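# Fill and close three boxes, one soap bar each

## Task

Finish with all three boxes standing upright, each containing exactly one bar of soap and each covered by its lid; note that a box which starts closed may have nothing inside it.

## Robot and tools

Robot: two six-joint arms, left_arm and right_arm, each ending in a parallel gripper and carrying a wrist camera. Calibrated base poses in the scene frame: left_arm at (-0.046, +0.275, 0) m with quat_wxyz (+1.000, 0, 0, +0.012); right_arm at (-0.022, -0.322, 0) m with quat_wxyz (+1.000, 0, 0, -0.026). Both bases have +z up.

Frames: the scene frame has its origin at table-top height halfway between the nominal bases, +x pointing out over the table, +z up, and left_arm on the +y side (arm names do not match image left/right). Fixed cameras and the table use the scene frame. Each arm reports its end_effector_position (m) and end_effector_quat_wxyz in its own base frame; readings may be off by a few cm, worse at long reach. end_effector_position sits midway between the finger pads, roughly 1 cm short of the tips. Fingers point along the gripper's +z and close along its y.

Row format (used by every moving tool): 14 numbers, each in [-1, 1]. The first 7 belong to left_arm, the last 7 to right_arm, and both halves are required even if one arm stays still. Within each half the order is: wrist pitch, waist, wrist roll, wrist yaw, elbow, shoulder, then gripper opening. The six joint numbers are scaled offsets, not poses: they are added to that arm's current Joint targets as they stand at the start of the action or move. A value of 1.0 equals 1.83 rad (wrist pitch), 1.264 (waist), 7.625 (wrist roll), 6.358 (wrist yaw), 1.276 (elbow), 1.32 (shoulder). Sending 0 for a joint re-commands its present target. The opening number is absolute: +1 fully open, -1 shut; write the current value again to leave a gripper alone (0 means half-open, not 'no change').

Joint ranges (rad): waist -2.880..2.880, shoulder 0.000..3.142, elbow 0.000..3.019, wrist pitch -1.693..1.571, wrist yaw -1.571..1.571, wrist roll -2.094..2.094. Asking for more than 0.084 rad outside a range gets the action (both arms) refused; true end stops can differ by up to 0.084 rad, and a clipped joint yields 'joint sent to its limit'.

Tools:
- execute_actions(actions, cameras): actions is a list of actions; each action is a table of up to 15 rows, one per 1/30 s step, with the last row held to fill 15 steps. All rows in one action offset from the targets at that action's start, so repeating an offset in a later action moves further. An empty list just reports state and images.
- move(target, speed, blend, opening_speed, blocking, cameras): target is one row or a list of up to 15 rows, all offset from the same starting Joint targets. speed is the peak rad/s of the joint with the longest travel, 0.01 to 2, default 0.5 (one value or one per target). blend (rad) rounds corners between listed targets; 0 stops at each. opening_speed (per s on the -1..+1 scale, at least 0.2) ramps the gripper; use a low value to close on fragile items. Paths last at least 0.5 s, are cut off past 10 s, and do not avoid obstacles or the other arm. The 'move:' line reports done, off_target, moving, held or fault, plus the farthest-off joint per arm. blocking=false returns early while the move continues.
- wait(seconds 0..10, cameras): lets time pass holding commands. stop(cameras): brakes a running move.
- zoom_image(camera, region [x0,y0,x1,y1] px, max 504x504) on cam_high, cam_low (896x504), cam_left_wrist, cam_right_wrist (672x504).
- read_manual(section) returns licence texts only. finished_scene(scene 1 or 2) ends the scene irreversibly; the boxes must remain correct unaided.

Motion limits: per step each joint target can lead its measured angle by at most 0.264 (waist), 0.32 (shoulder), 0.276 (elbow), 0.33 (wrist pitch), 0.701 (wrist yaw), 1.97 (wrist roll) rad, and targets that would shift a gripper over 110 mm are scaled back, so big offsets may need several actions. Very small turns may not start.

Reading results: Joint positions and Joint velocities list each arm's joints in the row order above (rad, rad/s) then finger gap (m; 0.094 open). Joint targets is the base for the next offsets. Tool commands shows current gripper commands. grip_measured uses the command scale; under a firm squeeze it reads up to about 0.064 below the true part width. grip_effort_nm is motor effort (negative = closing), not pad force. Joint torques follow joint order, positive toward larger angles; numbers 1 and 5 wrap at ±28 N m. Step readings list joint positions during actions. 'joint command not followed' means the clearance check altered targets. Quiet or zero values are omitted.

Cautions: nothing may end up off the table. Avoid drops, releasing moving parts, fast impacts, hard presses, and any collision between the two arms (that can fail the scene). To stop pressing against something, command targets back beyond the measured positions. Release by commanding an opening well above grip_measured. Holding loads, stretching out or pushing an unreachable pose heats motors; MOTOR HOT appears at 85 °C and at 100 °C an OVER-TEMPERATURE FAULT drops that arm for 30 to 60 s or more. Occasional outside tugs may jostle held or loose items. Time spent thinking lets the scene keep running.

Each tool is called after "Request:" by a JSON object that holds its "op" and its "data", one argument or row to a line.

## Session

Request:
{"op": "execute_actions", "data": {
  "actions": []
}}

Request:
{"op": "zoom_image", "data": {
  "camera": "cam_high",
  "region": [330, 180, 530, 300]
}}

Request:
{"op": "zoom_image", "data": {
  "camera": "cam_low",
  "region": [460, 220, 660, 340]
}}

Scene clock: 0.00 s.
left_arm: end_effector_position=(+0.2820, +0.4381, +0.1433) grip_measured=+1.000 grip_effort_nm=n/a end_effector_quat_wxyz=(+0.152, -0.543, +0.653, +0.506) | right_arm: end_effector_position=(+0.3367, +0.3360, +0.3143) grip_measured=+1.000 grip_effort_nm=n/a end_effector_quat_wxyz=(+0.207, -0.617, +0.710, +0.270)
Joint names: [wrist pitch, waist, wrist roll, wrist yaw, elbow, shoulder]
Joint positions: left_arm=[-0.387 0.714 -0.356 -1.023 0.983 1.61 0.094] | right_arm=[-1.176 0.584 -0.726 -0.588 1.338 1.338 0.094]
Joint velocities: within noise
Joint torques (N m): no reading
Motor temperatures (°C): left_arm=[27 29 29 28 37 32 29] | right_arm=[30 32 28 30 42 33 30]
Heat: left arm: hottest elbow 37 °C; right arm: hottest elbow 42 °C.
Joint targets: left_arm=[-0.385 0.714 -0.356 -1.023 1.002 1.614] | right_arm=[-1.174 0.584 -0.726 -0.588 1.364 1.342]
Tool commands: left_gripper/opening=+1.0 right_gripper/opening=+1.0

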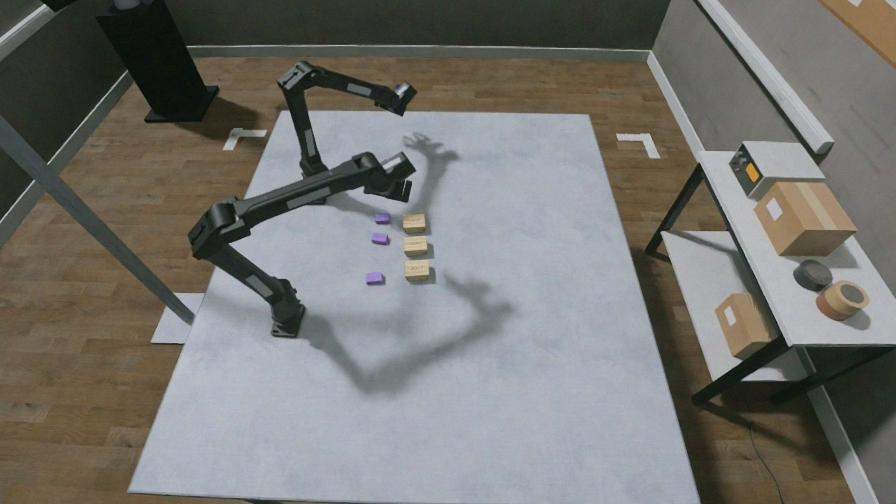

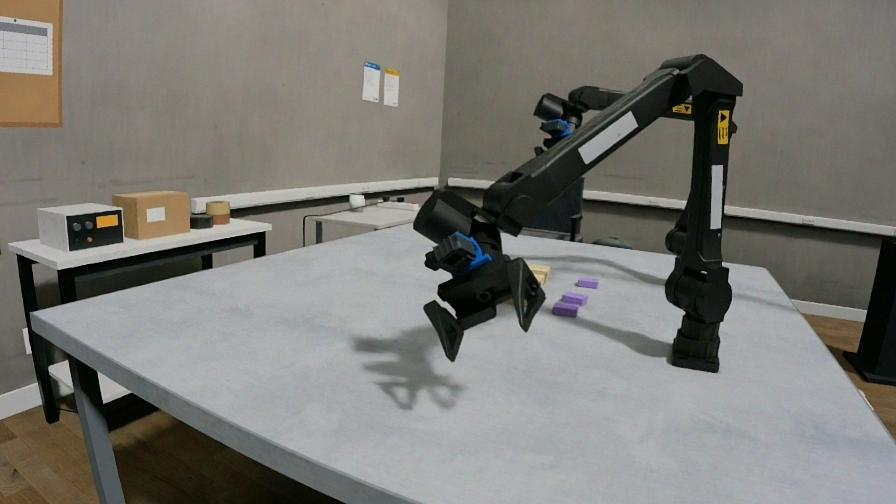

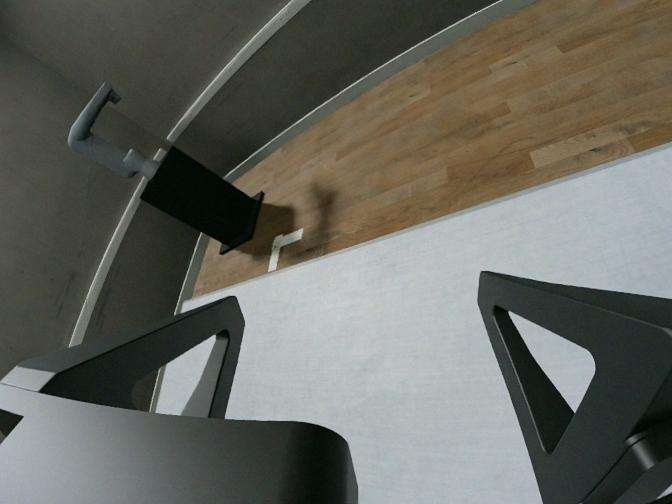

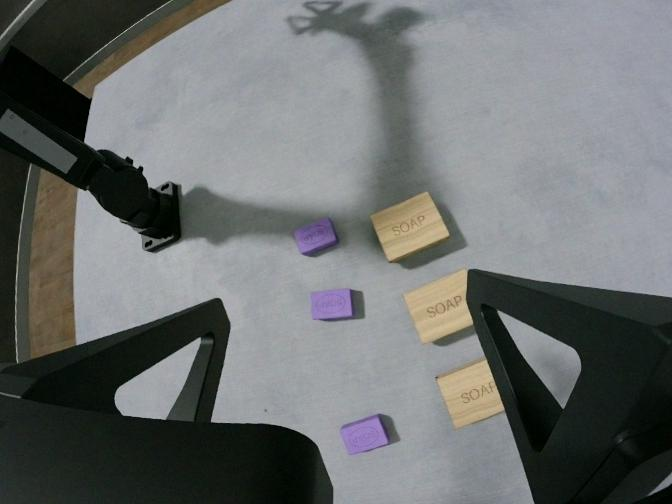

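Scaled by 2.520 from the camera's 896x504 image, which has a finer 1280x720 frame.

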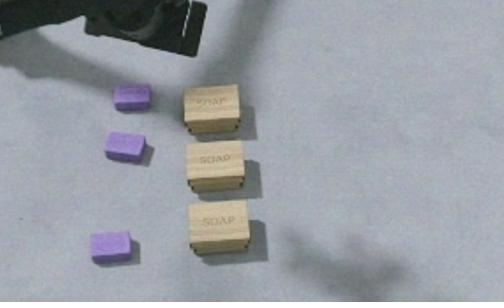

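Scaled by 2.520 from the camera's 896x504 image, which has a finer 1280x720 frame.

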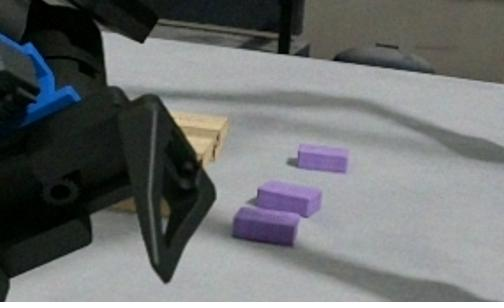

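Request:
{"op": "move", "data": {
  "target": [-0.6202,-0.4351,0.0685,0.1606,0.2657,-0.1674,1,-0.059,-0.072,0.1542,0.0925,-0.011,0.2273,1],
  "speed": 0.6
}}

Request:
{"op": "zoom_image", "data": {
  "camera": "cam_low",
  "region": [460, 220, 660, 340]
}}

Scene clock: 50.10 s.
left_arm: end_effector_position=(+0.3869, +0.0668, +0.2269) grip_measured=+1.000 grip_effort_nm=-0.012 end_effector_quat_wxyz=(-0.025, -0.009, +1.000, -0.001) | right_arm: end_effector_position=(+0.4206, +0.2290, +0.1522) grip_measured=+1.000 grip_effort_nm=-0.046 end_effector_quat_wxyz=(+0.005, -0.031, +0.999, +0.004)
Joint positions: left_arm=[-1.509 0.17 0.151 -0.005 1.291 1.403 0.094] | right_arm=[-1.275 0.499 0.436 -0.002 1.338 1.623 0.094]
Joint torques (N m): left_arm=[0.51 -2.02 0.11 0.09 14.64 -14.39] | right_arm=[0.1 -0.5 0.17 -0.04 10.35 -12.86]
Motor temperatures (°C): left_arm=[27 28 29 28 44 34 29] | right_arm=[30 32 28 30 51 33 30]
Heat: left arm: hottest elbow 44 °C; right arm: hottest elbow 51 °C.
Joint targets: left_arm=[-1.520 0.164 0.166 -0.002 1.341 1.393] | right_arm=[-1.282 0.493 0.450 0.000 1.350 1.642]
move: off_target (left_arm); left_arm: the elbow is farthest, 0.050 rad from its target

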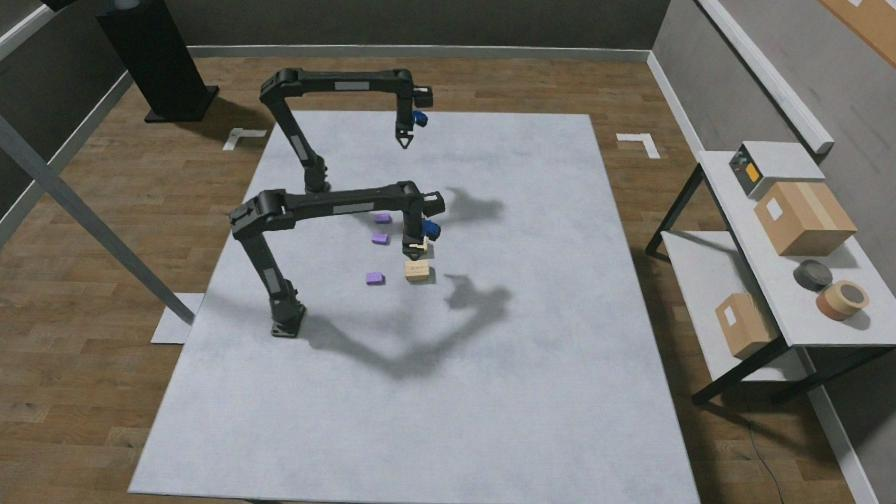

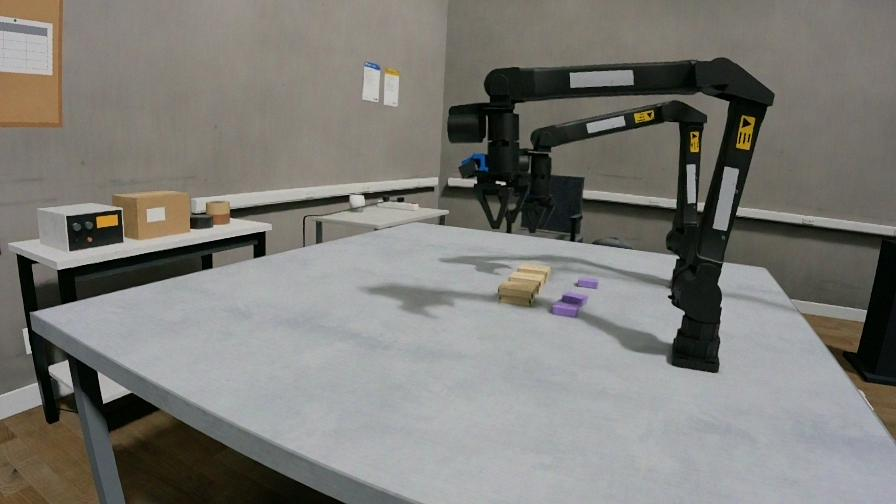

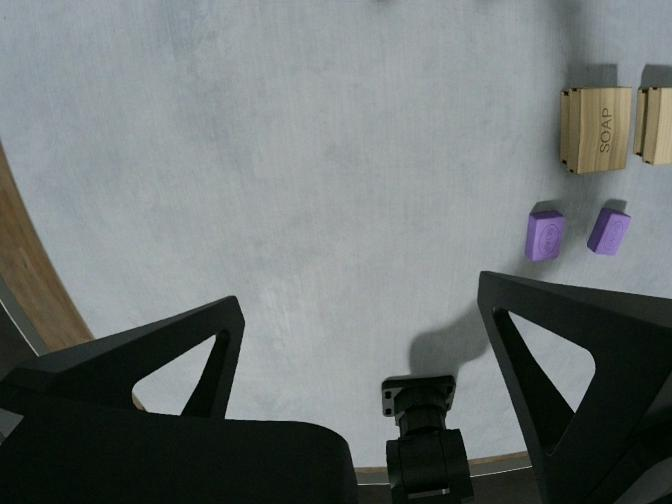

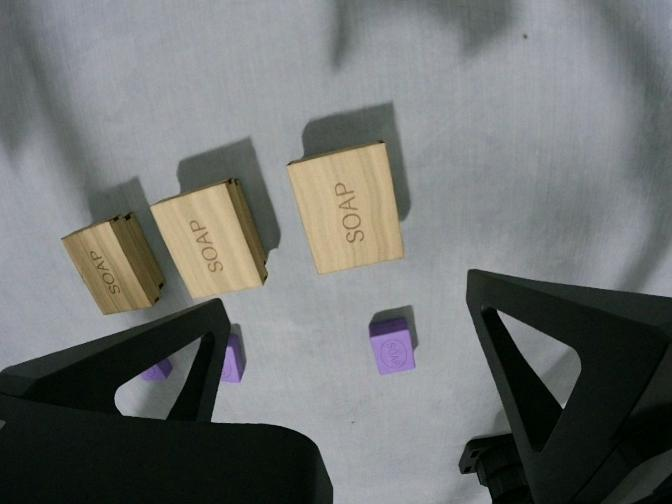

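Scaled by 2.520 from the camera's 896x504 image, which has a finer 1280x720 frame.

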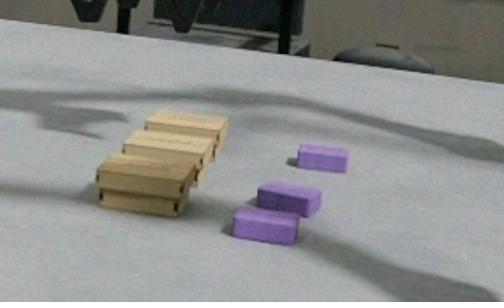

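Request:
{"op": "move", "data": {
  "target": [0,0,0,0,0,0,1,0.1133,-0.0142,-0.0236,0,-0.1262,0.0439,1],
  "speed": 0.3,
  "cameras": ["cam_right_wrist"]
}}

Request:
{"op": "zoom_image", "data": {
  "camera": "cam_right_wrist",
  "region": [200, 100, 480, 310]
}}

Scene clock: 90.60 s.
left_arm: end_effector_position=(+0.3868, +0.0668, +0.2269) grip_measured=+1.000 grip_effort_nm=-0.012 end_effector_quat_wxyz=(-0.026, -0.009, +1.000, -0.002) | right_arm: end_effector_position=(+0.4169, +0.2175, +0.0762) grip_measured=+1.000 grip_effort_nm=-0.046 end_effector_quat_wxyz=(+0.002, -0.099, +0.995, +0.001)
Joint positions: left_arm=[-1.509 0.17 0.152 -0.005 1.291 1.403 0.094] | right_arm=[-1.084 0.481 0.284 -0.001 1.198 1.681 0.094]
Joint torques (N m): left_arm=[0.54 -2.02 0.11 0.09 14.64 -14.33] | right_arm=[0.73 -0.56 -0.17 -0.05 7.86 -12.98]
Motor temperatures (°C): left_arm=[27 28 29 28 54 35 29] | right_arm=[30 32 28 30 50 34 30]
Heat: left arm: hottest elbow 54 °C; right arm: hottest elbow 50 °C.
Joint targets: left_arm=[-1.520 0.164 0.166 -0.002 1.341 1.393] | right_arm=[-1.075 0.474 0.270 0.001 1.188 1.700]
move: off_target (left_arm); left_arm: the elbow is farthest, 0.050 rad from its target
Images, in order: cam_right_wrist.

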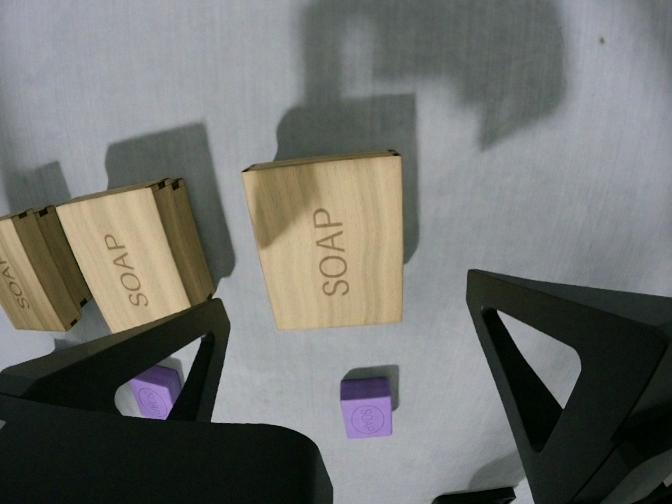

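Scaled by 1.800 from the camera's 672x504 image, which has a finer 960x720 frame.

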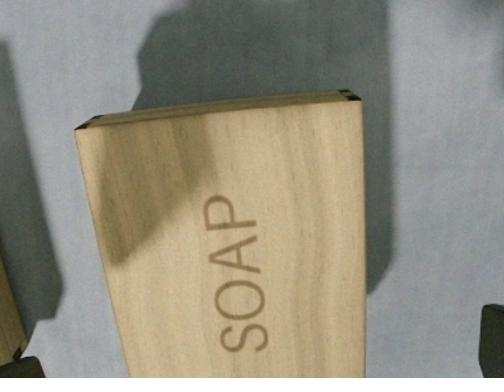

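Request:
{"op": "move", "data": {
  "target": [
    [0,0,0,0,0,0,1,0.0557,0,-0.0035,0,-0.031,0.0462,1],
    [0,0,0,0,0,0,1,0.0557,0,-0.0035,0,-0.031,0.0462,0.2]
  ],
  "speed": 0.15,
  "opening_speed": 0.3,
  "cameras": ["cam_right_wrist"]
}}

Scene clock: 127.53 s.
left_arm: end_effector_position=(+0.3868, +0.0668, +0.2269) grip_measured=+1.000 grip_effort_nm=-0.007 end_effector_quat_wxyz=(-0.026, -0.009, +1.000, -0.002) | right_arm: end_effector_position=(+0.4202, +0.2192, +0.0375) grip_measured=+0.363 grip_effort_nm=-1.077 end_effector_quat_wxyz=(+0.004, -0.112, +0.994, +0.002)
Joint positions: left_arm=[-1.509 0.17 0.152 -0.005 1.291 1.403 0.094] | right_arm=[-0.982 0.481 0.256 -0.001 1.159 1.739 0.064]
Joint torques (N m): left_arm=[0.54 -1.96 0.11 0.09 14.63 -14.39] | right_arm=[0.73 -0.5 -0.11 -0.06 7.34 -13.1]
Joint targets: left_arm=[-1.520 0.164 0.166 -0.002 1.341 1.393] | right_arm=[-0.973 0.474 0.243 0.000 1.149 1.760]
move: off_target (left_arm); left_arm: the elbow is farthest, 0.050 rad from its target
Images, in order: cam_right_wrist.

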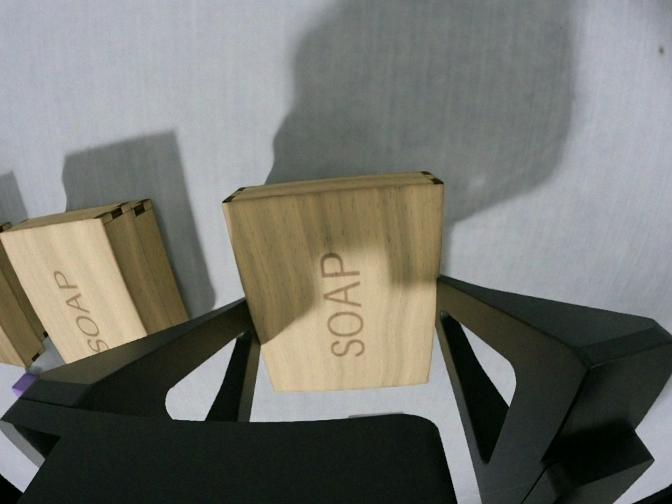

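Request:
{"op": "move", "data": {
  "target": [
    [0,0,0,0,0,0,1,-0.0093,0,0,0,0.0509,-0.0258,0.2],
    [0,0,0,0,0,0,1,-0.0716,0,0,0,0.094,-0.0705,0.2],
    [0,0,0,0,0,0,1,-0.1342,0,0,0,0.1477,-0.1053,0.2],
    [0,0,0,0,0,0,1,-0.1342,-0.2848,0,0,0.1477,-0.1053,0.2]
  ],
  "speed": [0.1,0.12,0.2,0.3]
}}

Request:
{"op": "zoom_image", "data": {
  "camera": "cam_high",
  "region": [350, 200, 470, 300]
}}

Request:
{"op": "zoom_image", "data": {
  "camera": "cam_low",
  "region": [480, 240, 600, 320]
}}

Scene clock: 147.33 s.
left_arm: end_effector_position=(+0.3868, +0.0667, +0.2269) grip_measured=+1.000 grip_effort_nm=-0.007 end_effector_quat_wxyz=(-0.025, -0.009, +1.000, -0.002) | right_arm: end_effector_position=(+0.4716, +0.0536, +0.1276) grip_measured=+0.363 grip_effort_nm=-1.077 end_effector_quat_wxyz=(+0.005, +0.071, +0.997, +0.001)
Joint positions: left_arm=[-1.509 0.17 0.152 -0.005 1.291 1.403 0.094] | right_arm=[-1.21 0.114 0.256 0 1.283 1.633 0.064]
Joint torques (N m): left_arm=[0.55 -1.96 0.11 0.09 14.63 -14.39] | right_arm=[0.12 0.09 -0.11 -0.11 13.74 -15.21]
Motor temperatures (°C): left_arm=[27 28 29 28 60 35 29] | right_arm=[30 32 28 30 48 35 31]
Heat: left arm: hottest elbow 60 °C; right arm: hottest elbow 48 °C.
Joint targets: left_arm=[-1.520 0.164 0.166 -0.002 1.341 1.393] | right_arm=[-1.218 0.114 0.243 0.001 1.338 1.622]
move: off_target (left_arm, right_arm); left_arm: the elbow is farthest, 0.050 rad from its target; right_arm: the elbow is farthest, 0.054 rad from its target

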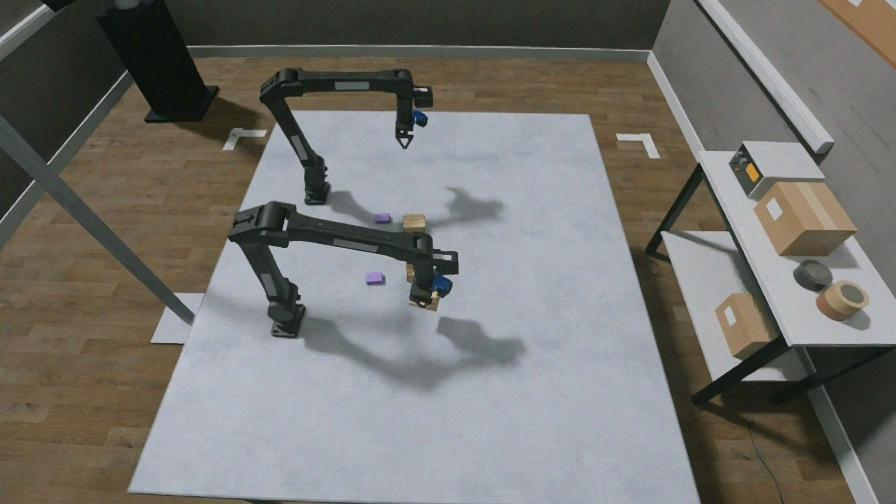

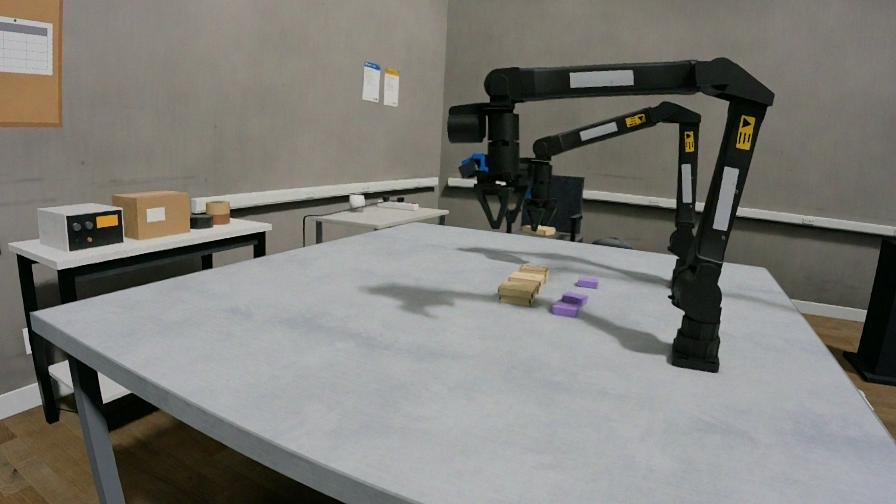

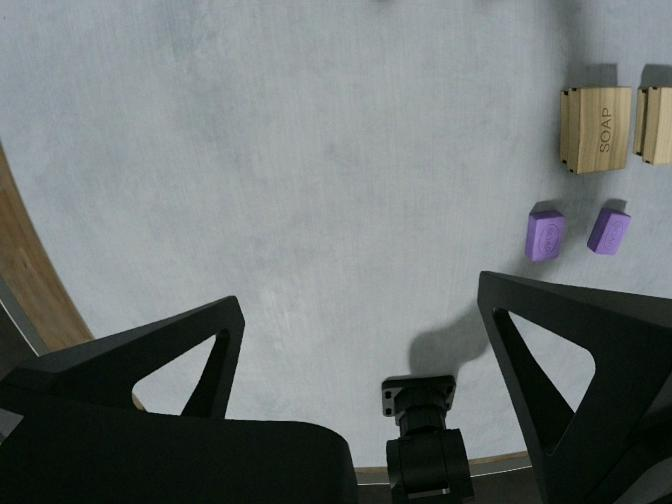

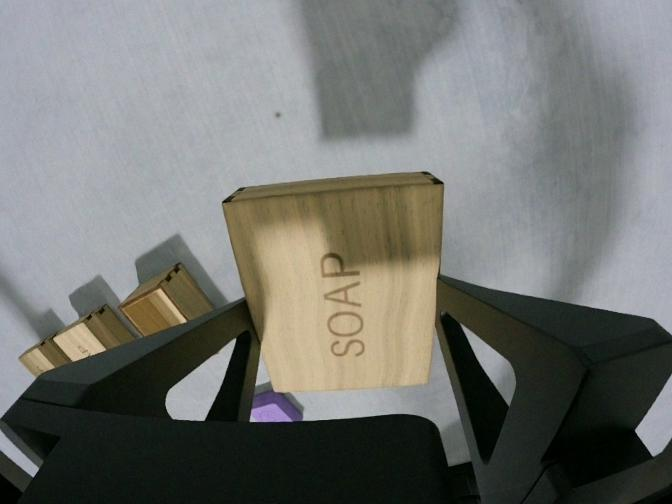

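Scaled by 4.200 from the camera's 896x504 image, which has a finer 1280x720 frame.

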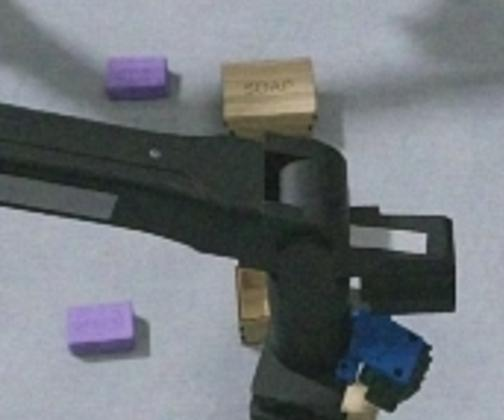

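Scaled by 4.200 from the camera's 896x504 image, which has a finer 1280x720 frame.

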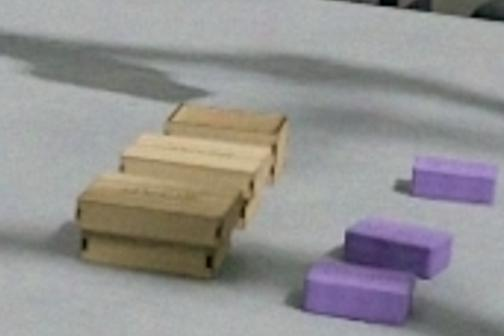

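Request:
{"op": "zoom_image", "data": {
  "camera": "cam_right_wrist",
  "region": [90, 200, 260, 340]
}}

Scaled by 2.965 from the camera's 672x504 image, which has a finer 960x720 frame.

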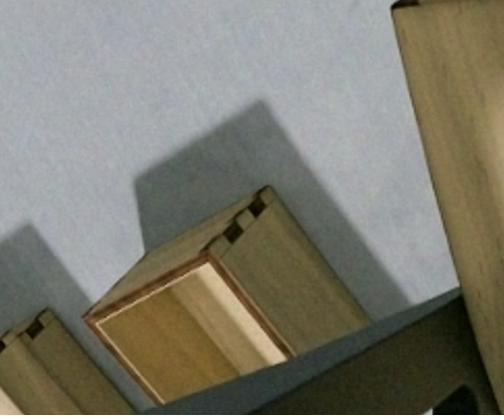

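Request:
{"op": "move", "data": {
  "target": [0.1803,-0.6938,-0.0926,0,-0.1998,0.0659,1,0,0,0,0,0,0,0.2],
  "speed": 0.6
}}

Scene clock: 189.00 s.
left_arm: end_effector_position=(+0.3070, -0.2646, +0.1331) grip_measured=+1.000 grip_effort_nm=-0.012 end_effector_quat_wxyz=(+0.003, +0.093, +0.996, +0.000) | right_arm: end_effector_position=(+0.4716, +0.0536, +0.1276) grip_measured=+0.363 grip_effort_nm=-1.077 end_effector_quat_wxyz=(+0.005, +0.071, +0.997, +0.001)
Joint positions: left_arm=[-1.203 -0.712 -0.525 -0.003 1.096 1.458 0.094] | right_arm=[-1.21 0.114 0.256 0 1.283 1.633 0.064]
Joint torques (N m): left_arm=[1.57 -1.61 -0.18 -0.02 8.61 -11.99] | right_arm=[0.1 0.09 -0.11 -0.11 13.75 -15.15]
Joint targets: left_arm=[-1.190 -0.713 -0.540 -0.002 1.086 1.480] | right_arm=[-1.218 0.114 0.243 0.001 1.338 1.622]
move: off_target (right_arm); right_arm: the elbow is farthest, 0.055 rad from its target

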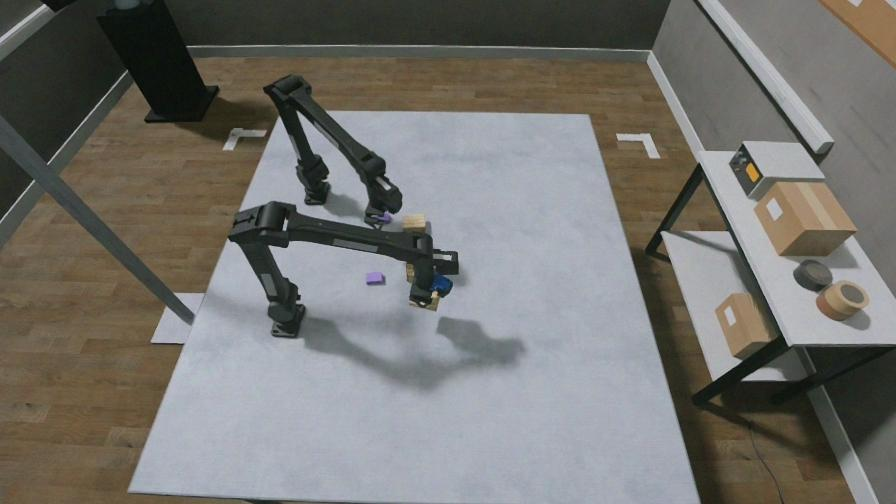

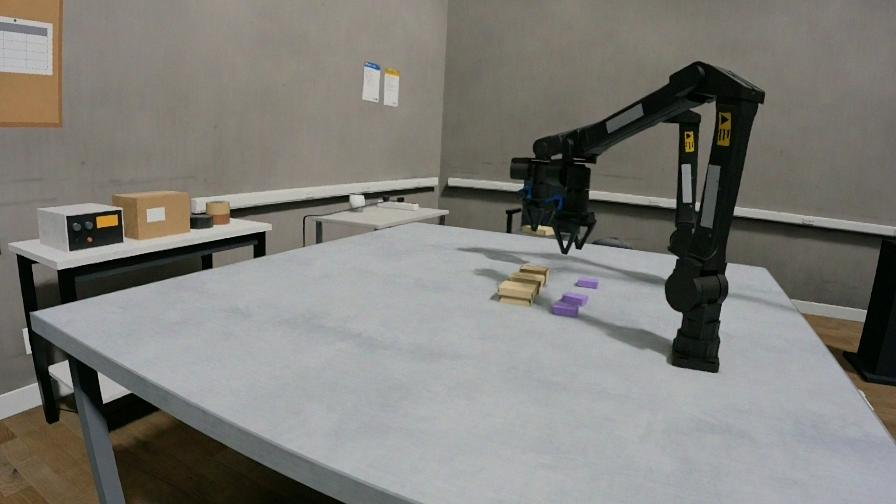

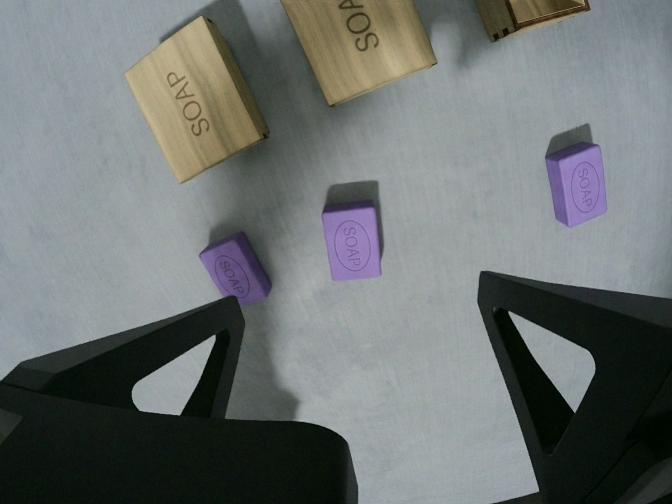

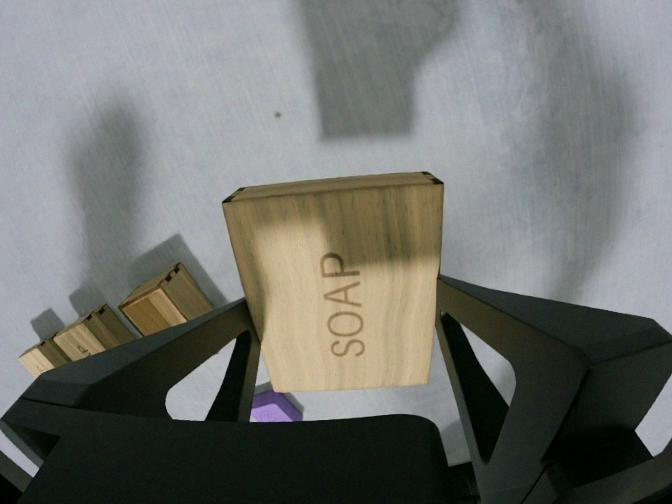

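Request:
{"op": "move", "data": {
  "target": [0.1351,-0.0293,-0.0147,0,-0.1384,0.0436,0.3,0,0,0,0,0,0,0.2],
  "speed": 0.3,
  "cameras": ["cam_left_wrist"]
}}

Scene clock: 211.20 s.
left_arm: end_effector_position=(+0.2877, -0.2617, +0.0515) grip_measured=+0.303 grip_effort_nm=-0.149 end_effector_quat_wxyz=(+0.008, +0.051, +0.999, -0.004) | right_arm: end_effector_position=(+0.4716, +0.0536, +0.1276) grip_measured=+0.363 grip_effort_nm=-1.082 end_effector_quat_wxyz=(+0.005, +0.071, +0.997, +0.001)
Joint positions: left_arm=[-0.956 -0.738 -0.637 -0.003 0.919 1.516 0.061] | right_arm=[-1.21 0.114 0.256 0 1.283 1.633 0.064]
Joint torques (N m): left_arm=[1.62 -2.43 -0.24 -0.03 7.65 -11.81] | right_arm=[0.1 0.15 -0.11 -0.11 13.75 -15.15]
Motor temperatures (°C): left_arm=[27 28 29 28 54 34 29] | right_arm=[30 32 28 30 53 34 32]
Heat: left arm: hottest elbow 54 °C; right arm: hottest elbow 53 °C.
Joint targets: left_arm=[-0.943 -0.750 -0.652 -0.002 0.910 1.537] | right_arm=[-1.218 0.114 0.243 0.001 1.338 1.622]
move: off_target (right_arm); right_arm: the elbow is farthest, 0.055 rad from its target
Images, in order: cam_left_wrist.

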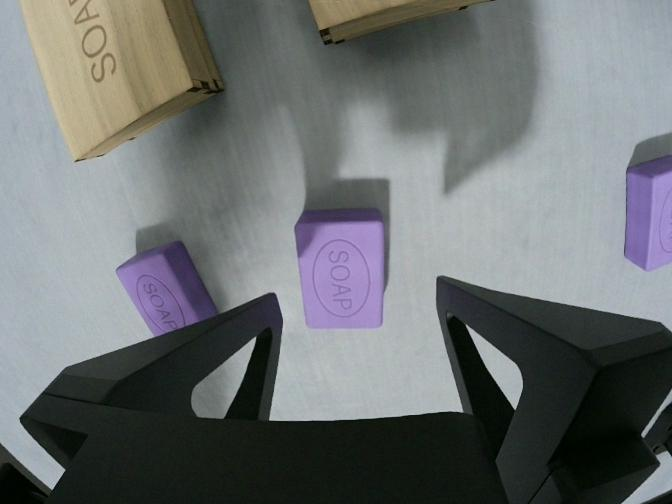

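Request:
{"op": "move", "data": {
  "target": [
    [0.0466,0.0174,0,0,-0.0405,0.026,0.3,0,0,0,0,0,0,0.2],
    [0.0466,0.0174,0,0,-0.0405,0.026,-0.4,0,0,0,0,0,0,0.2]
  ],
  "speed": 0.15,
  "opening_speed": 0.3,
  "cameras": ["cam_left_wrist"]
}}

Scene clock: 236.30 s.
left_arm: end_effector_position=(+0.2832, -0.2574, +0.0242) grip_measured=-0.216 grip_effort_nm=-1.033 end_effector_quat_wxyz=(+0.008, +0.050, +0.999, -0.005) | right_arm: end_effector_position=(+0.4716, +0.0536, +0.1276) grip_measured=+0.363 grip_effort_nm=-1.072 end_effector_quat_wxyz=(+0.005, +0.071, +0.997, +0.001)
Joint positions: left_arm=[-0.87 -0.738 -0.638 -0.003 0.867 1.549 0.037] | right_arm=[-1.21 0.114 0.256 0 1.283 1.633 0.064]
Joint torques (N m): left_arm=[1.62 -0.79 -0.22 -0.03 7.12 -11.58] | right_arm=[0.1 0.15 -0.11 -0.11 13.74 -15.15]
Joint targets: left_arm=[-0.858 -0.728 -0.652 -0.002 0.858 1.572] | right_arm=[-1.218 0.114 0.243 0.001 1.338 1.622]
move: off_target (right_arm); right_arm: the elbow is farthest, 0.055 rad from its target
Images, in order: cam_left_wrist.

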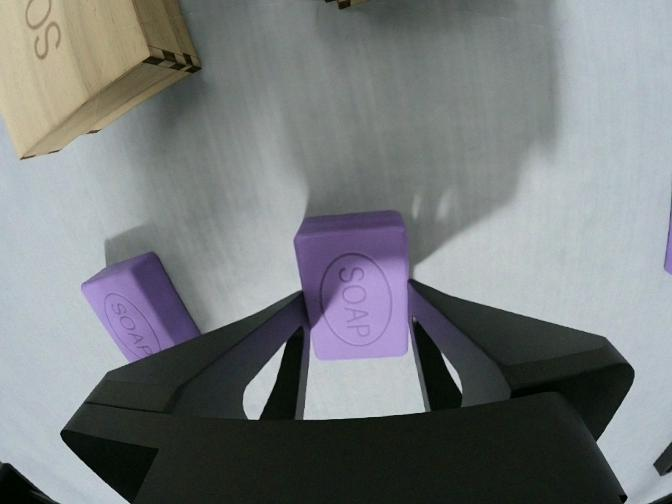

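Request:
{"op": "move", "data": {
  "target": [
    [-0.2033,0,0,0,0.1818,-0.1455,-0.4,0,0,0,0,0,0,0.2],
    [-0.2962,-0.0332,-0.0315,0,0.7696,0.3136,-0.4,0,0,0,0,0,0,0.2]
  ],
  "speed": 0.4
}}

Scene clock: 266.83 s.
left_arm: end_effector_position=(+0.4397, -0.4170, +0.1426) grip_measured=-0.216 grip_effort_nm=-1.043 end_effector_quat_wxyz=(+0.004, -0.059, +0.998, -0.001) | right_arm: end_effector_position=(+0.4716, +0.0536, +0.1276) grip_measured=+0.363 grip_effort_nm=-1.072 end_effector_quat_wxyz=(+0.005, +0.071, +0.997, +0.001)
Joint positions: left_arm=[-1.388 -0.759 -0.877 -0.003 1.784 1.96 0.037] | right_arm=[-1.21 0.114 0.256 0 1.283 1.633 0.064]
Joint torques (N m): left_arm=[0.61 -2.37 -0.25 -0.04 15.12 -21.25] | right_arm=[0.1 0.15 -0.11 -0.11 13.76 -15.15]
Motor temperatures (°C): left_arm=[27 28 29 28 47 34 31] | right_arm=[30 32 28 30 55 34 32]
Heat: left arm: hottest elbow 47 °C; right arm: hottest elbow 55 °C.
Joint targets: left_arm=[-1.400 -0.770 -0.892 -0.002 1.840 1.985] | right_arm=[-1.218 0.114 0.243 0.001 1.338 1.622]
move: off_target (left_arm, right_arm); left_arm: the elbow is farthest, 0.056 rad from its target; right_arm: the elbow is farthest, 0.055 rad from its target

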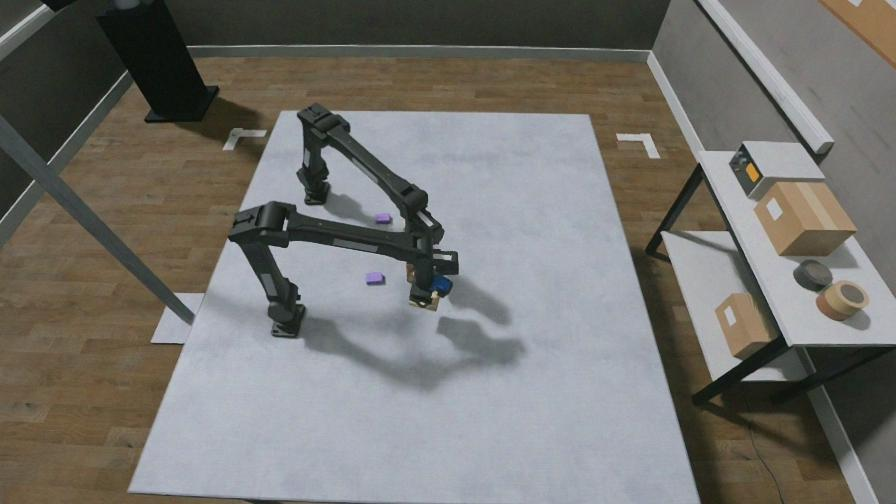

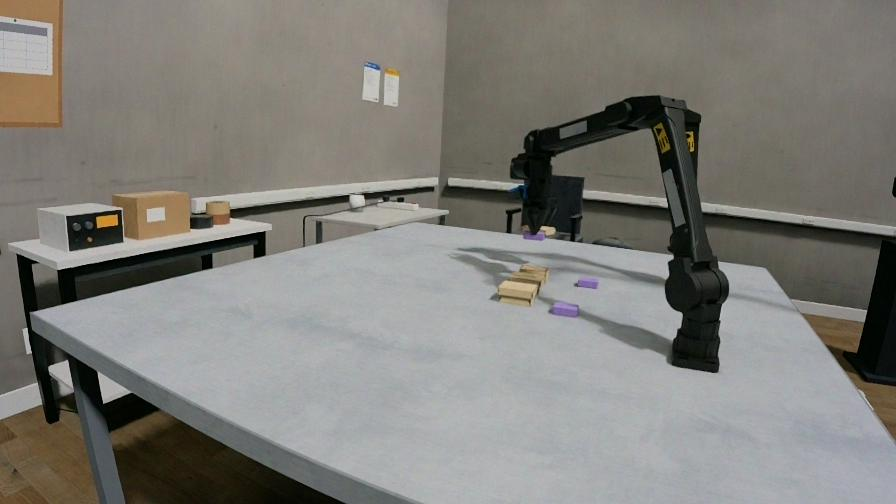

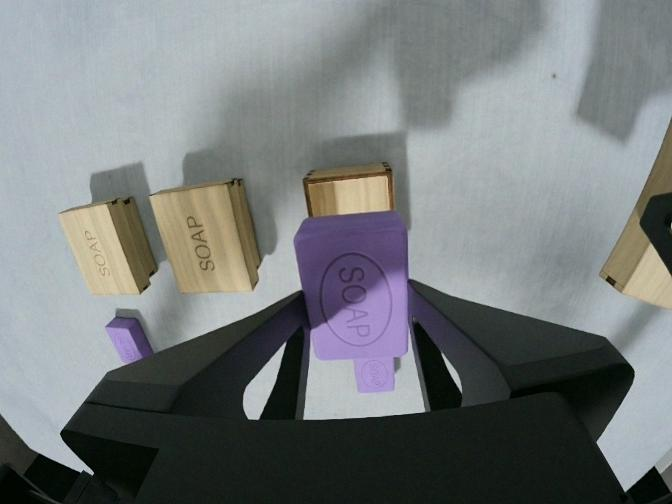

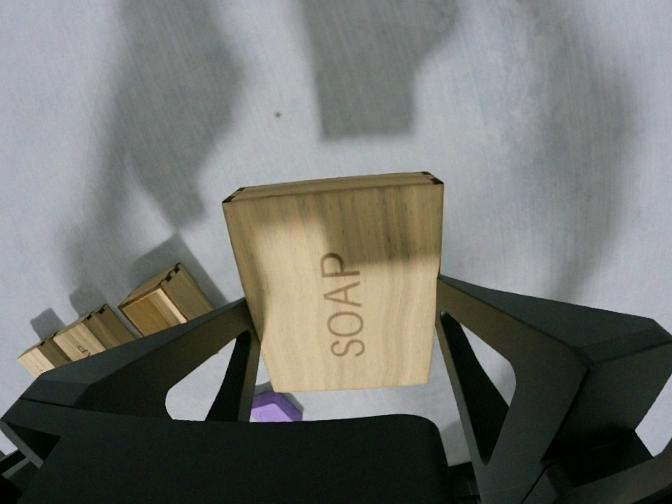

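Request:
{"op": "move", "data": {
  "target": [0.0934,-0.0206,-0.0087,0,-0.1618,0.0053,-0.4,0,0,0,0,0,0,0.2],
  "speed": 0.2,
  "cameras": ["cam_left_wrist"]
}}

Scene clock: 299.40 s.
left_arm: end_effector_position=(+0.4200, -0.4195, +0.0866) grip_measured=-0.216 grip_effort_nm=-1.033 end_effector_quat_wxyz=(+0.003, -0.079, +0.997, -0.001) | right_arm: end_effector_position=(+0.4716, +0.0536, +0.1276) grip_measured=+0.363 grip_effort_nm=-1.077 end_effector_quat_wxyz=(+0.005, +0.071, +0.997, +0.001)
Joint positions: left_arm=[-1.242 -0.785 -0.943 -0.003 1.642 1.965 0.037] | right_arm=[-1.21 0.114 0.256 0 1.283 1.633 0.064]
Joint torques (N m): left_arm=[1.57 -2.43 -0.3 -0.05 8.87 -20.48] | right_arm=[0.12 0.15 -0.11 -0.11 13.75 -15.15]
Motor temperatures (°C): left_arm=[27 28 29 28 55 38 31] | right_arm=[30 32 28 30 55 35 32]
Heat: left arm: hottest elbow 55 °C; right arm: hottest elbow 55 °C.
Joint targets: left_arm=[-1.229 -0.796 -0.958 -0.002 1.634 1.992] | right_arm=[-1.218 0.114 0.243 0.001 1.338 1.622]
move: off_target (right_arm); right_arm: the elbow is farthest, 0.055 rad from its target
Images, in order: cam_left_wrist.

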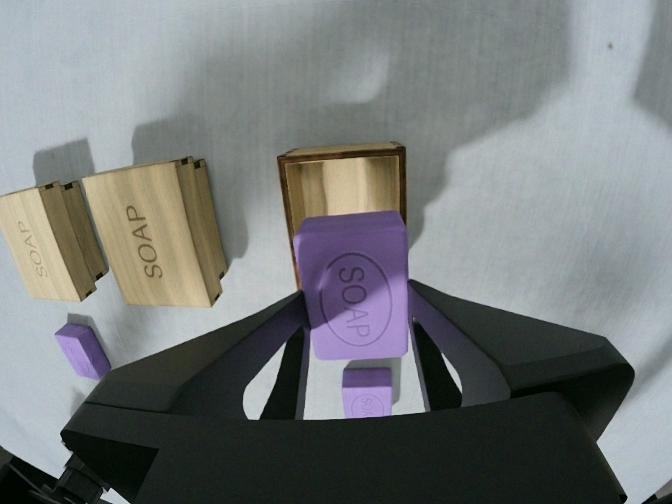

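Request:
{"op": "move", "data": {
  "target": [0.0284,0.0229,0,0,-0.0212,0.0189,-0.4,0,0,0,0,0,0,0.2],
  "speed": 0.1,
  "cameras": ["cam_left_wrist"]
}}

Scene clock: 315.10 s.
left_arm: end_effector_position=(+0.4239, -0.4170, +0.0626) grip_measured=-0.216 grip_effort_nm=-1.038 end_effector_quat_wxyz=(+0.003, -0.084, +0.996, -0.001) | right_arm: end_effector_position=(+0.4716, +0.0536, +0.1276) grip_measured=+0.363 grip_effort_nm=-1.092 end_effector_quat_wxyz=(+0.005, +0.071, +0.997, +0.001)
Joint positions: left_arm=[-1.19 -0.777 -0.945 -0.003 1.614 1.99 0.037] | right_arm=[-1.21 0.114 0.256 0 1.283 1.633 0.064]
Joint torques (N m): left_arm=[1.68 -0.79 -0.22 -0.05 8.73 -20.48] | right_arm=[0.12 0.09 -0.11 -0.11 13.75 -15.21]
Joint targets: left_arm=[-1.177 -0.767 -0.959 -0.002 1.607 2.017] | right_arm=[-1.218 0.114 0.243 0.001 1.338 1.622]
move: off_target (right_arm); right_arm: the elbow is farthest, 0.055 rad from its target
Images, in order: cam_left_wrist.

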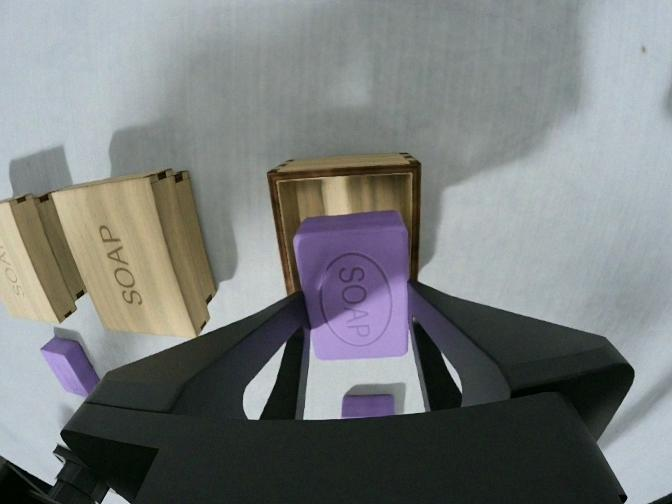

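Request:
{"op": "move", "data": {
  "target": [
    [0.0286,0,0,0,-0.0213,0.0191,-0.4,0,0,0,0,0,0,0.2],
    [0.0286,0,0,0,-0.0213,0.0191,-0.165,0,0,0,0,0,0,0.2]
  ],
  "speed": 0.06,
  "opening_speed": 0.2,
  "cameras": ["cam_left_wrist"]
}}

Scene clock: 331.67 s.
left_arm: end_effector_position=(+0.4235, -0.4166, +0.0368) grip_measured=-0.166 grip_effort_nm=-0.012 end_effector_quat_wxyz=(+0.002, -0.084, +0.997, +0.000) | right_arm: end_effector_position=(+0.4716, +0.0536, +0.1276) grip_measured=+0.363 grip_effort_nm=-1.077 end_effector_quat_wxyz=(+0.005, +0.071, +0.997, +0.001)
Joint positions: left_arm=[-1.137 -0.777 -0.945 -0.003 1.586 2.018 0.039] | right_arm=[-1.21 0.114 0.256 0 1.283 1.633 0.064]
Joint torques (N m): left_arm=[1.61 -0.79 -0.22 -0.06 8.58 -21.25] | right_arm=[0.12 0.15 -0.11 -0.11 13.76 -15.15]
Motor temperatures (°C): left_arm=[27 28 29 28 50 36 31] | right_arm=[30 32 28 30 55 35 33]
Heat: left arm: hottest elbow 50 °C; right arm: hottest elbow 55 °C.
Joint targets: left_arm=[-1.125 -0.767 -0.958 -0.002 1.579 2.043] | right_arm=[-1.218 0.114 0.243 0.001 1.338 1.622]
move: off_target (right_arm); right_arm: the elbow is farthest, 0.055 rad from its target
Images, in order: cam_left_wrist.

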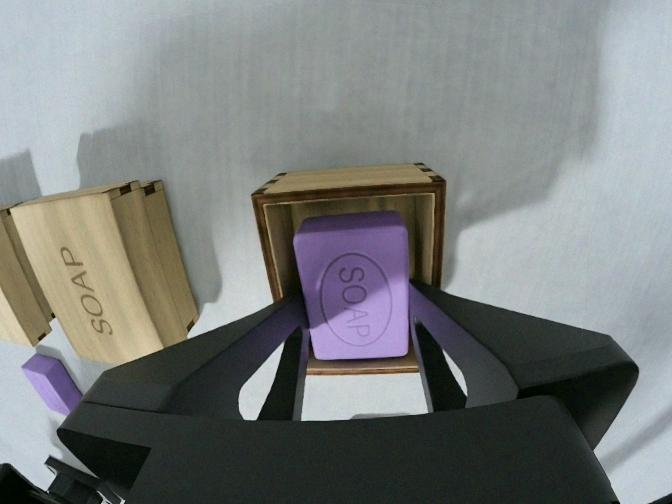

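Request:
{"op": "move", "data": {
  "target": [0,0,0,0,0,0,-0.12,0,0,0,0,0,0,0.2],
  "opening_speed": 0.2,
  "cameras": ["cam_left_wrist"]
}}

Scene clock: 339.10 s.
left_arm: end_effector_position=(+0.4235, -0.4166, +0.0368) grip_measured=-0.124 grip_effort_nm=0.188 end_effector_quat_wxyz=(+0.002, -0.084, +0.997, +0.000) | right_arm: end_effector_position=(+0.4716, +0.0536, +0.1276) grip_measured=+0.363 grip_effort_nm=-1.077 end_effector_quat_wxyz=(+0.005, +0.071, +0.997, +0.001)
Joint positions: left_arm=[-1.137 -0.777 -0.945 -0.003 1.586 2.018 0.041] | right_arm=[-1.21 0.114 0.256 0 1.283 1.633 0.064]
Joint torques (N m): left_arm=[1.59 -0.79 -0.22 -0.06 8.57 -21.25] | right_arm=[0.12 0.15 -0.11 -0.11 13.75 -15.15]
Joint targets: left_arm=[-1.125 -0.767 -0.958 -0.002 1.579 2.043] | right_arm=[-1.218 0.114 0.243 0.001 1.338 1.622]
move: off_target (right_arm); right_arm: the elbow is farthest, 0.055 rad from its target
Images, in order: cam_left_wrist.

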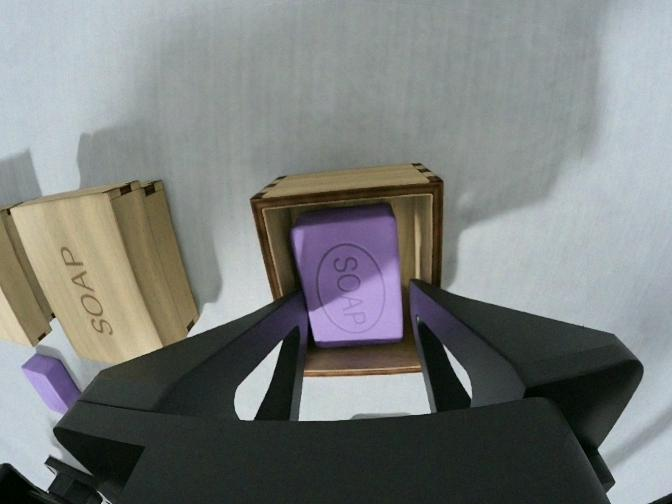

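Request:
{"op": "move", "data": {
  "target": [
    [-0.012,0,0,0,0.0486,-0.0288,-0.12,0,0,0,0,0,0,0.2],
    [-0.0689,0,0,0,0.094,-0.0652,-0.12,0,0,0,0,0,0,0.2],
    [-0.1228,0,0,0,0.145,-0.089,-0.12,0,0,0,0,0,0,0.2],
    [-0.2158,0.7366,0.1474,0,-0.1865,-0.4924,-0.12,0,0.2955,0,0,0,0,0.2]
  ],
  "speed": [0.1,0.15,0.3,0.6],
  "cameras": ["cam_high","cam_right_wrist"]
}}

Request:
{"op": "zoom_image", "data": {
  "camera": "cam_high",
  "region": [350, 200, 470, 300]
}}

Scene clock: 361.43 s.
left_arm: end_effector_position=(+0.4046, +0.0662, +0.2500) grip_measured=-0.123 grip_effort_nm=0.125 end_effector_quat_wxyz=(+0.006, -0.006, +1.000, +0.003) | right_arm: end_effector_position=(+0.4199, +0.2213, +0.1276) grip_measured=+0.363 grip_effort_nm=-1.077 end_effector_quat_wxyz=(+0.005, -0.115, +0.993, +0.002)
Joint positions: left_arm=[-1.508 0.162 0.15 -0.003 1.352 1.403 0.041] | right_arm=[-1.21 0.486 0.256 0 1.283 1.633 0.064]
Joint torques (N m): left_arm=[0.64 -1.38 0.12 0.02 9.16 -14.56] | right_arm=[0.1 0.26 -0.11 -0.11 13.75 -15.15]
Joint targets: left_arm=[-1.519 0.164 0.165 -0.002 1.341 1.393] | right_arm=[-1.218 0.488 0.243 0.001 1.338 1.622]
move: off_target (right_arm); right_arm: the elbow is farthest, 0.055 rad from its target
Images, in order: cam_high, cam_right_wrist.

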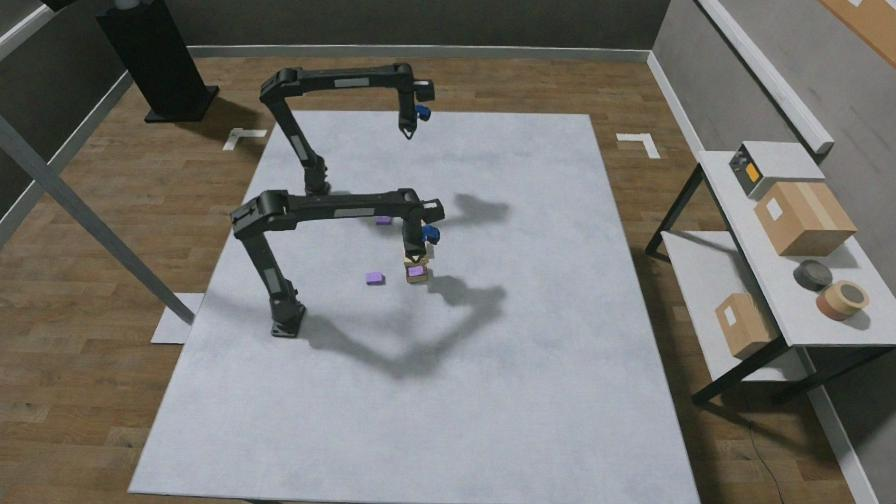

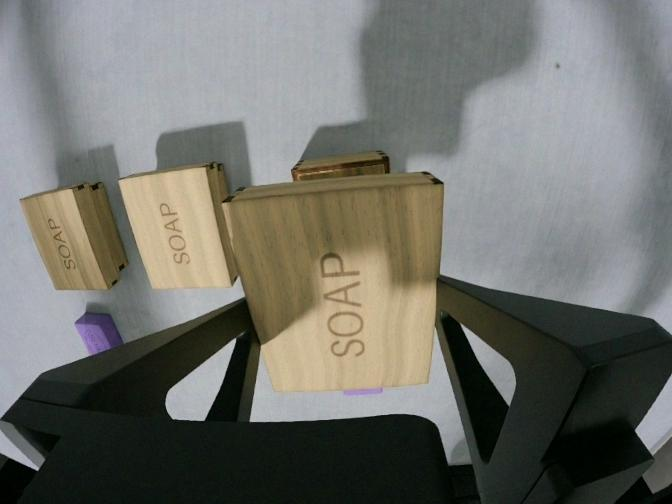

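Scaled by 4.200 from the camera's 896x504 image, which has a finer 1280x720 frame.

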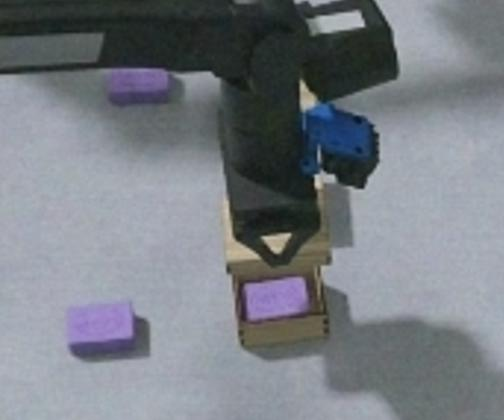

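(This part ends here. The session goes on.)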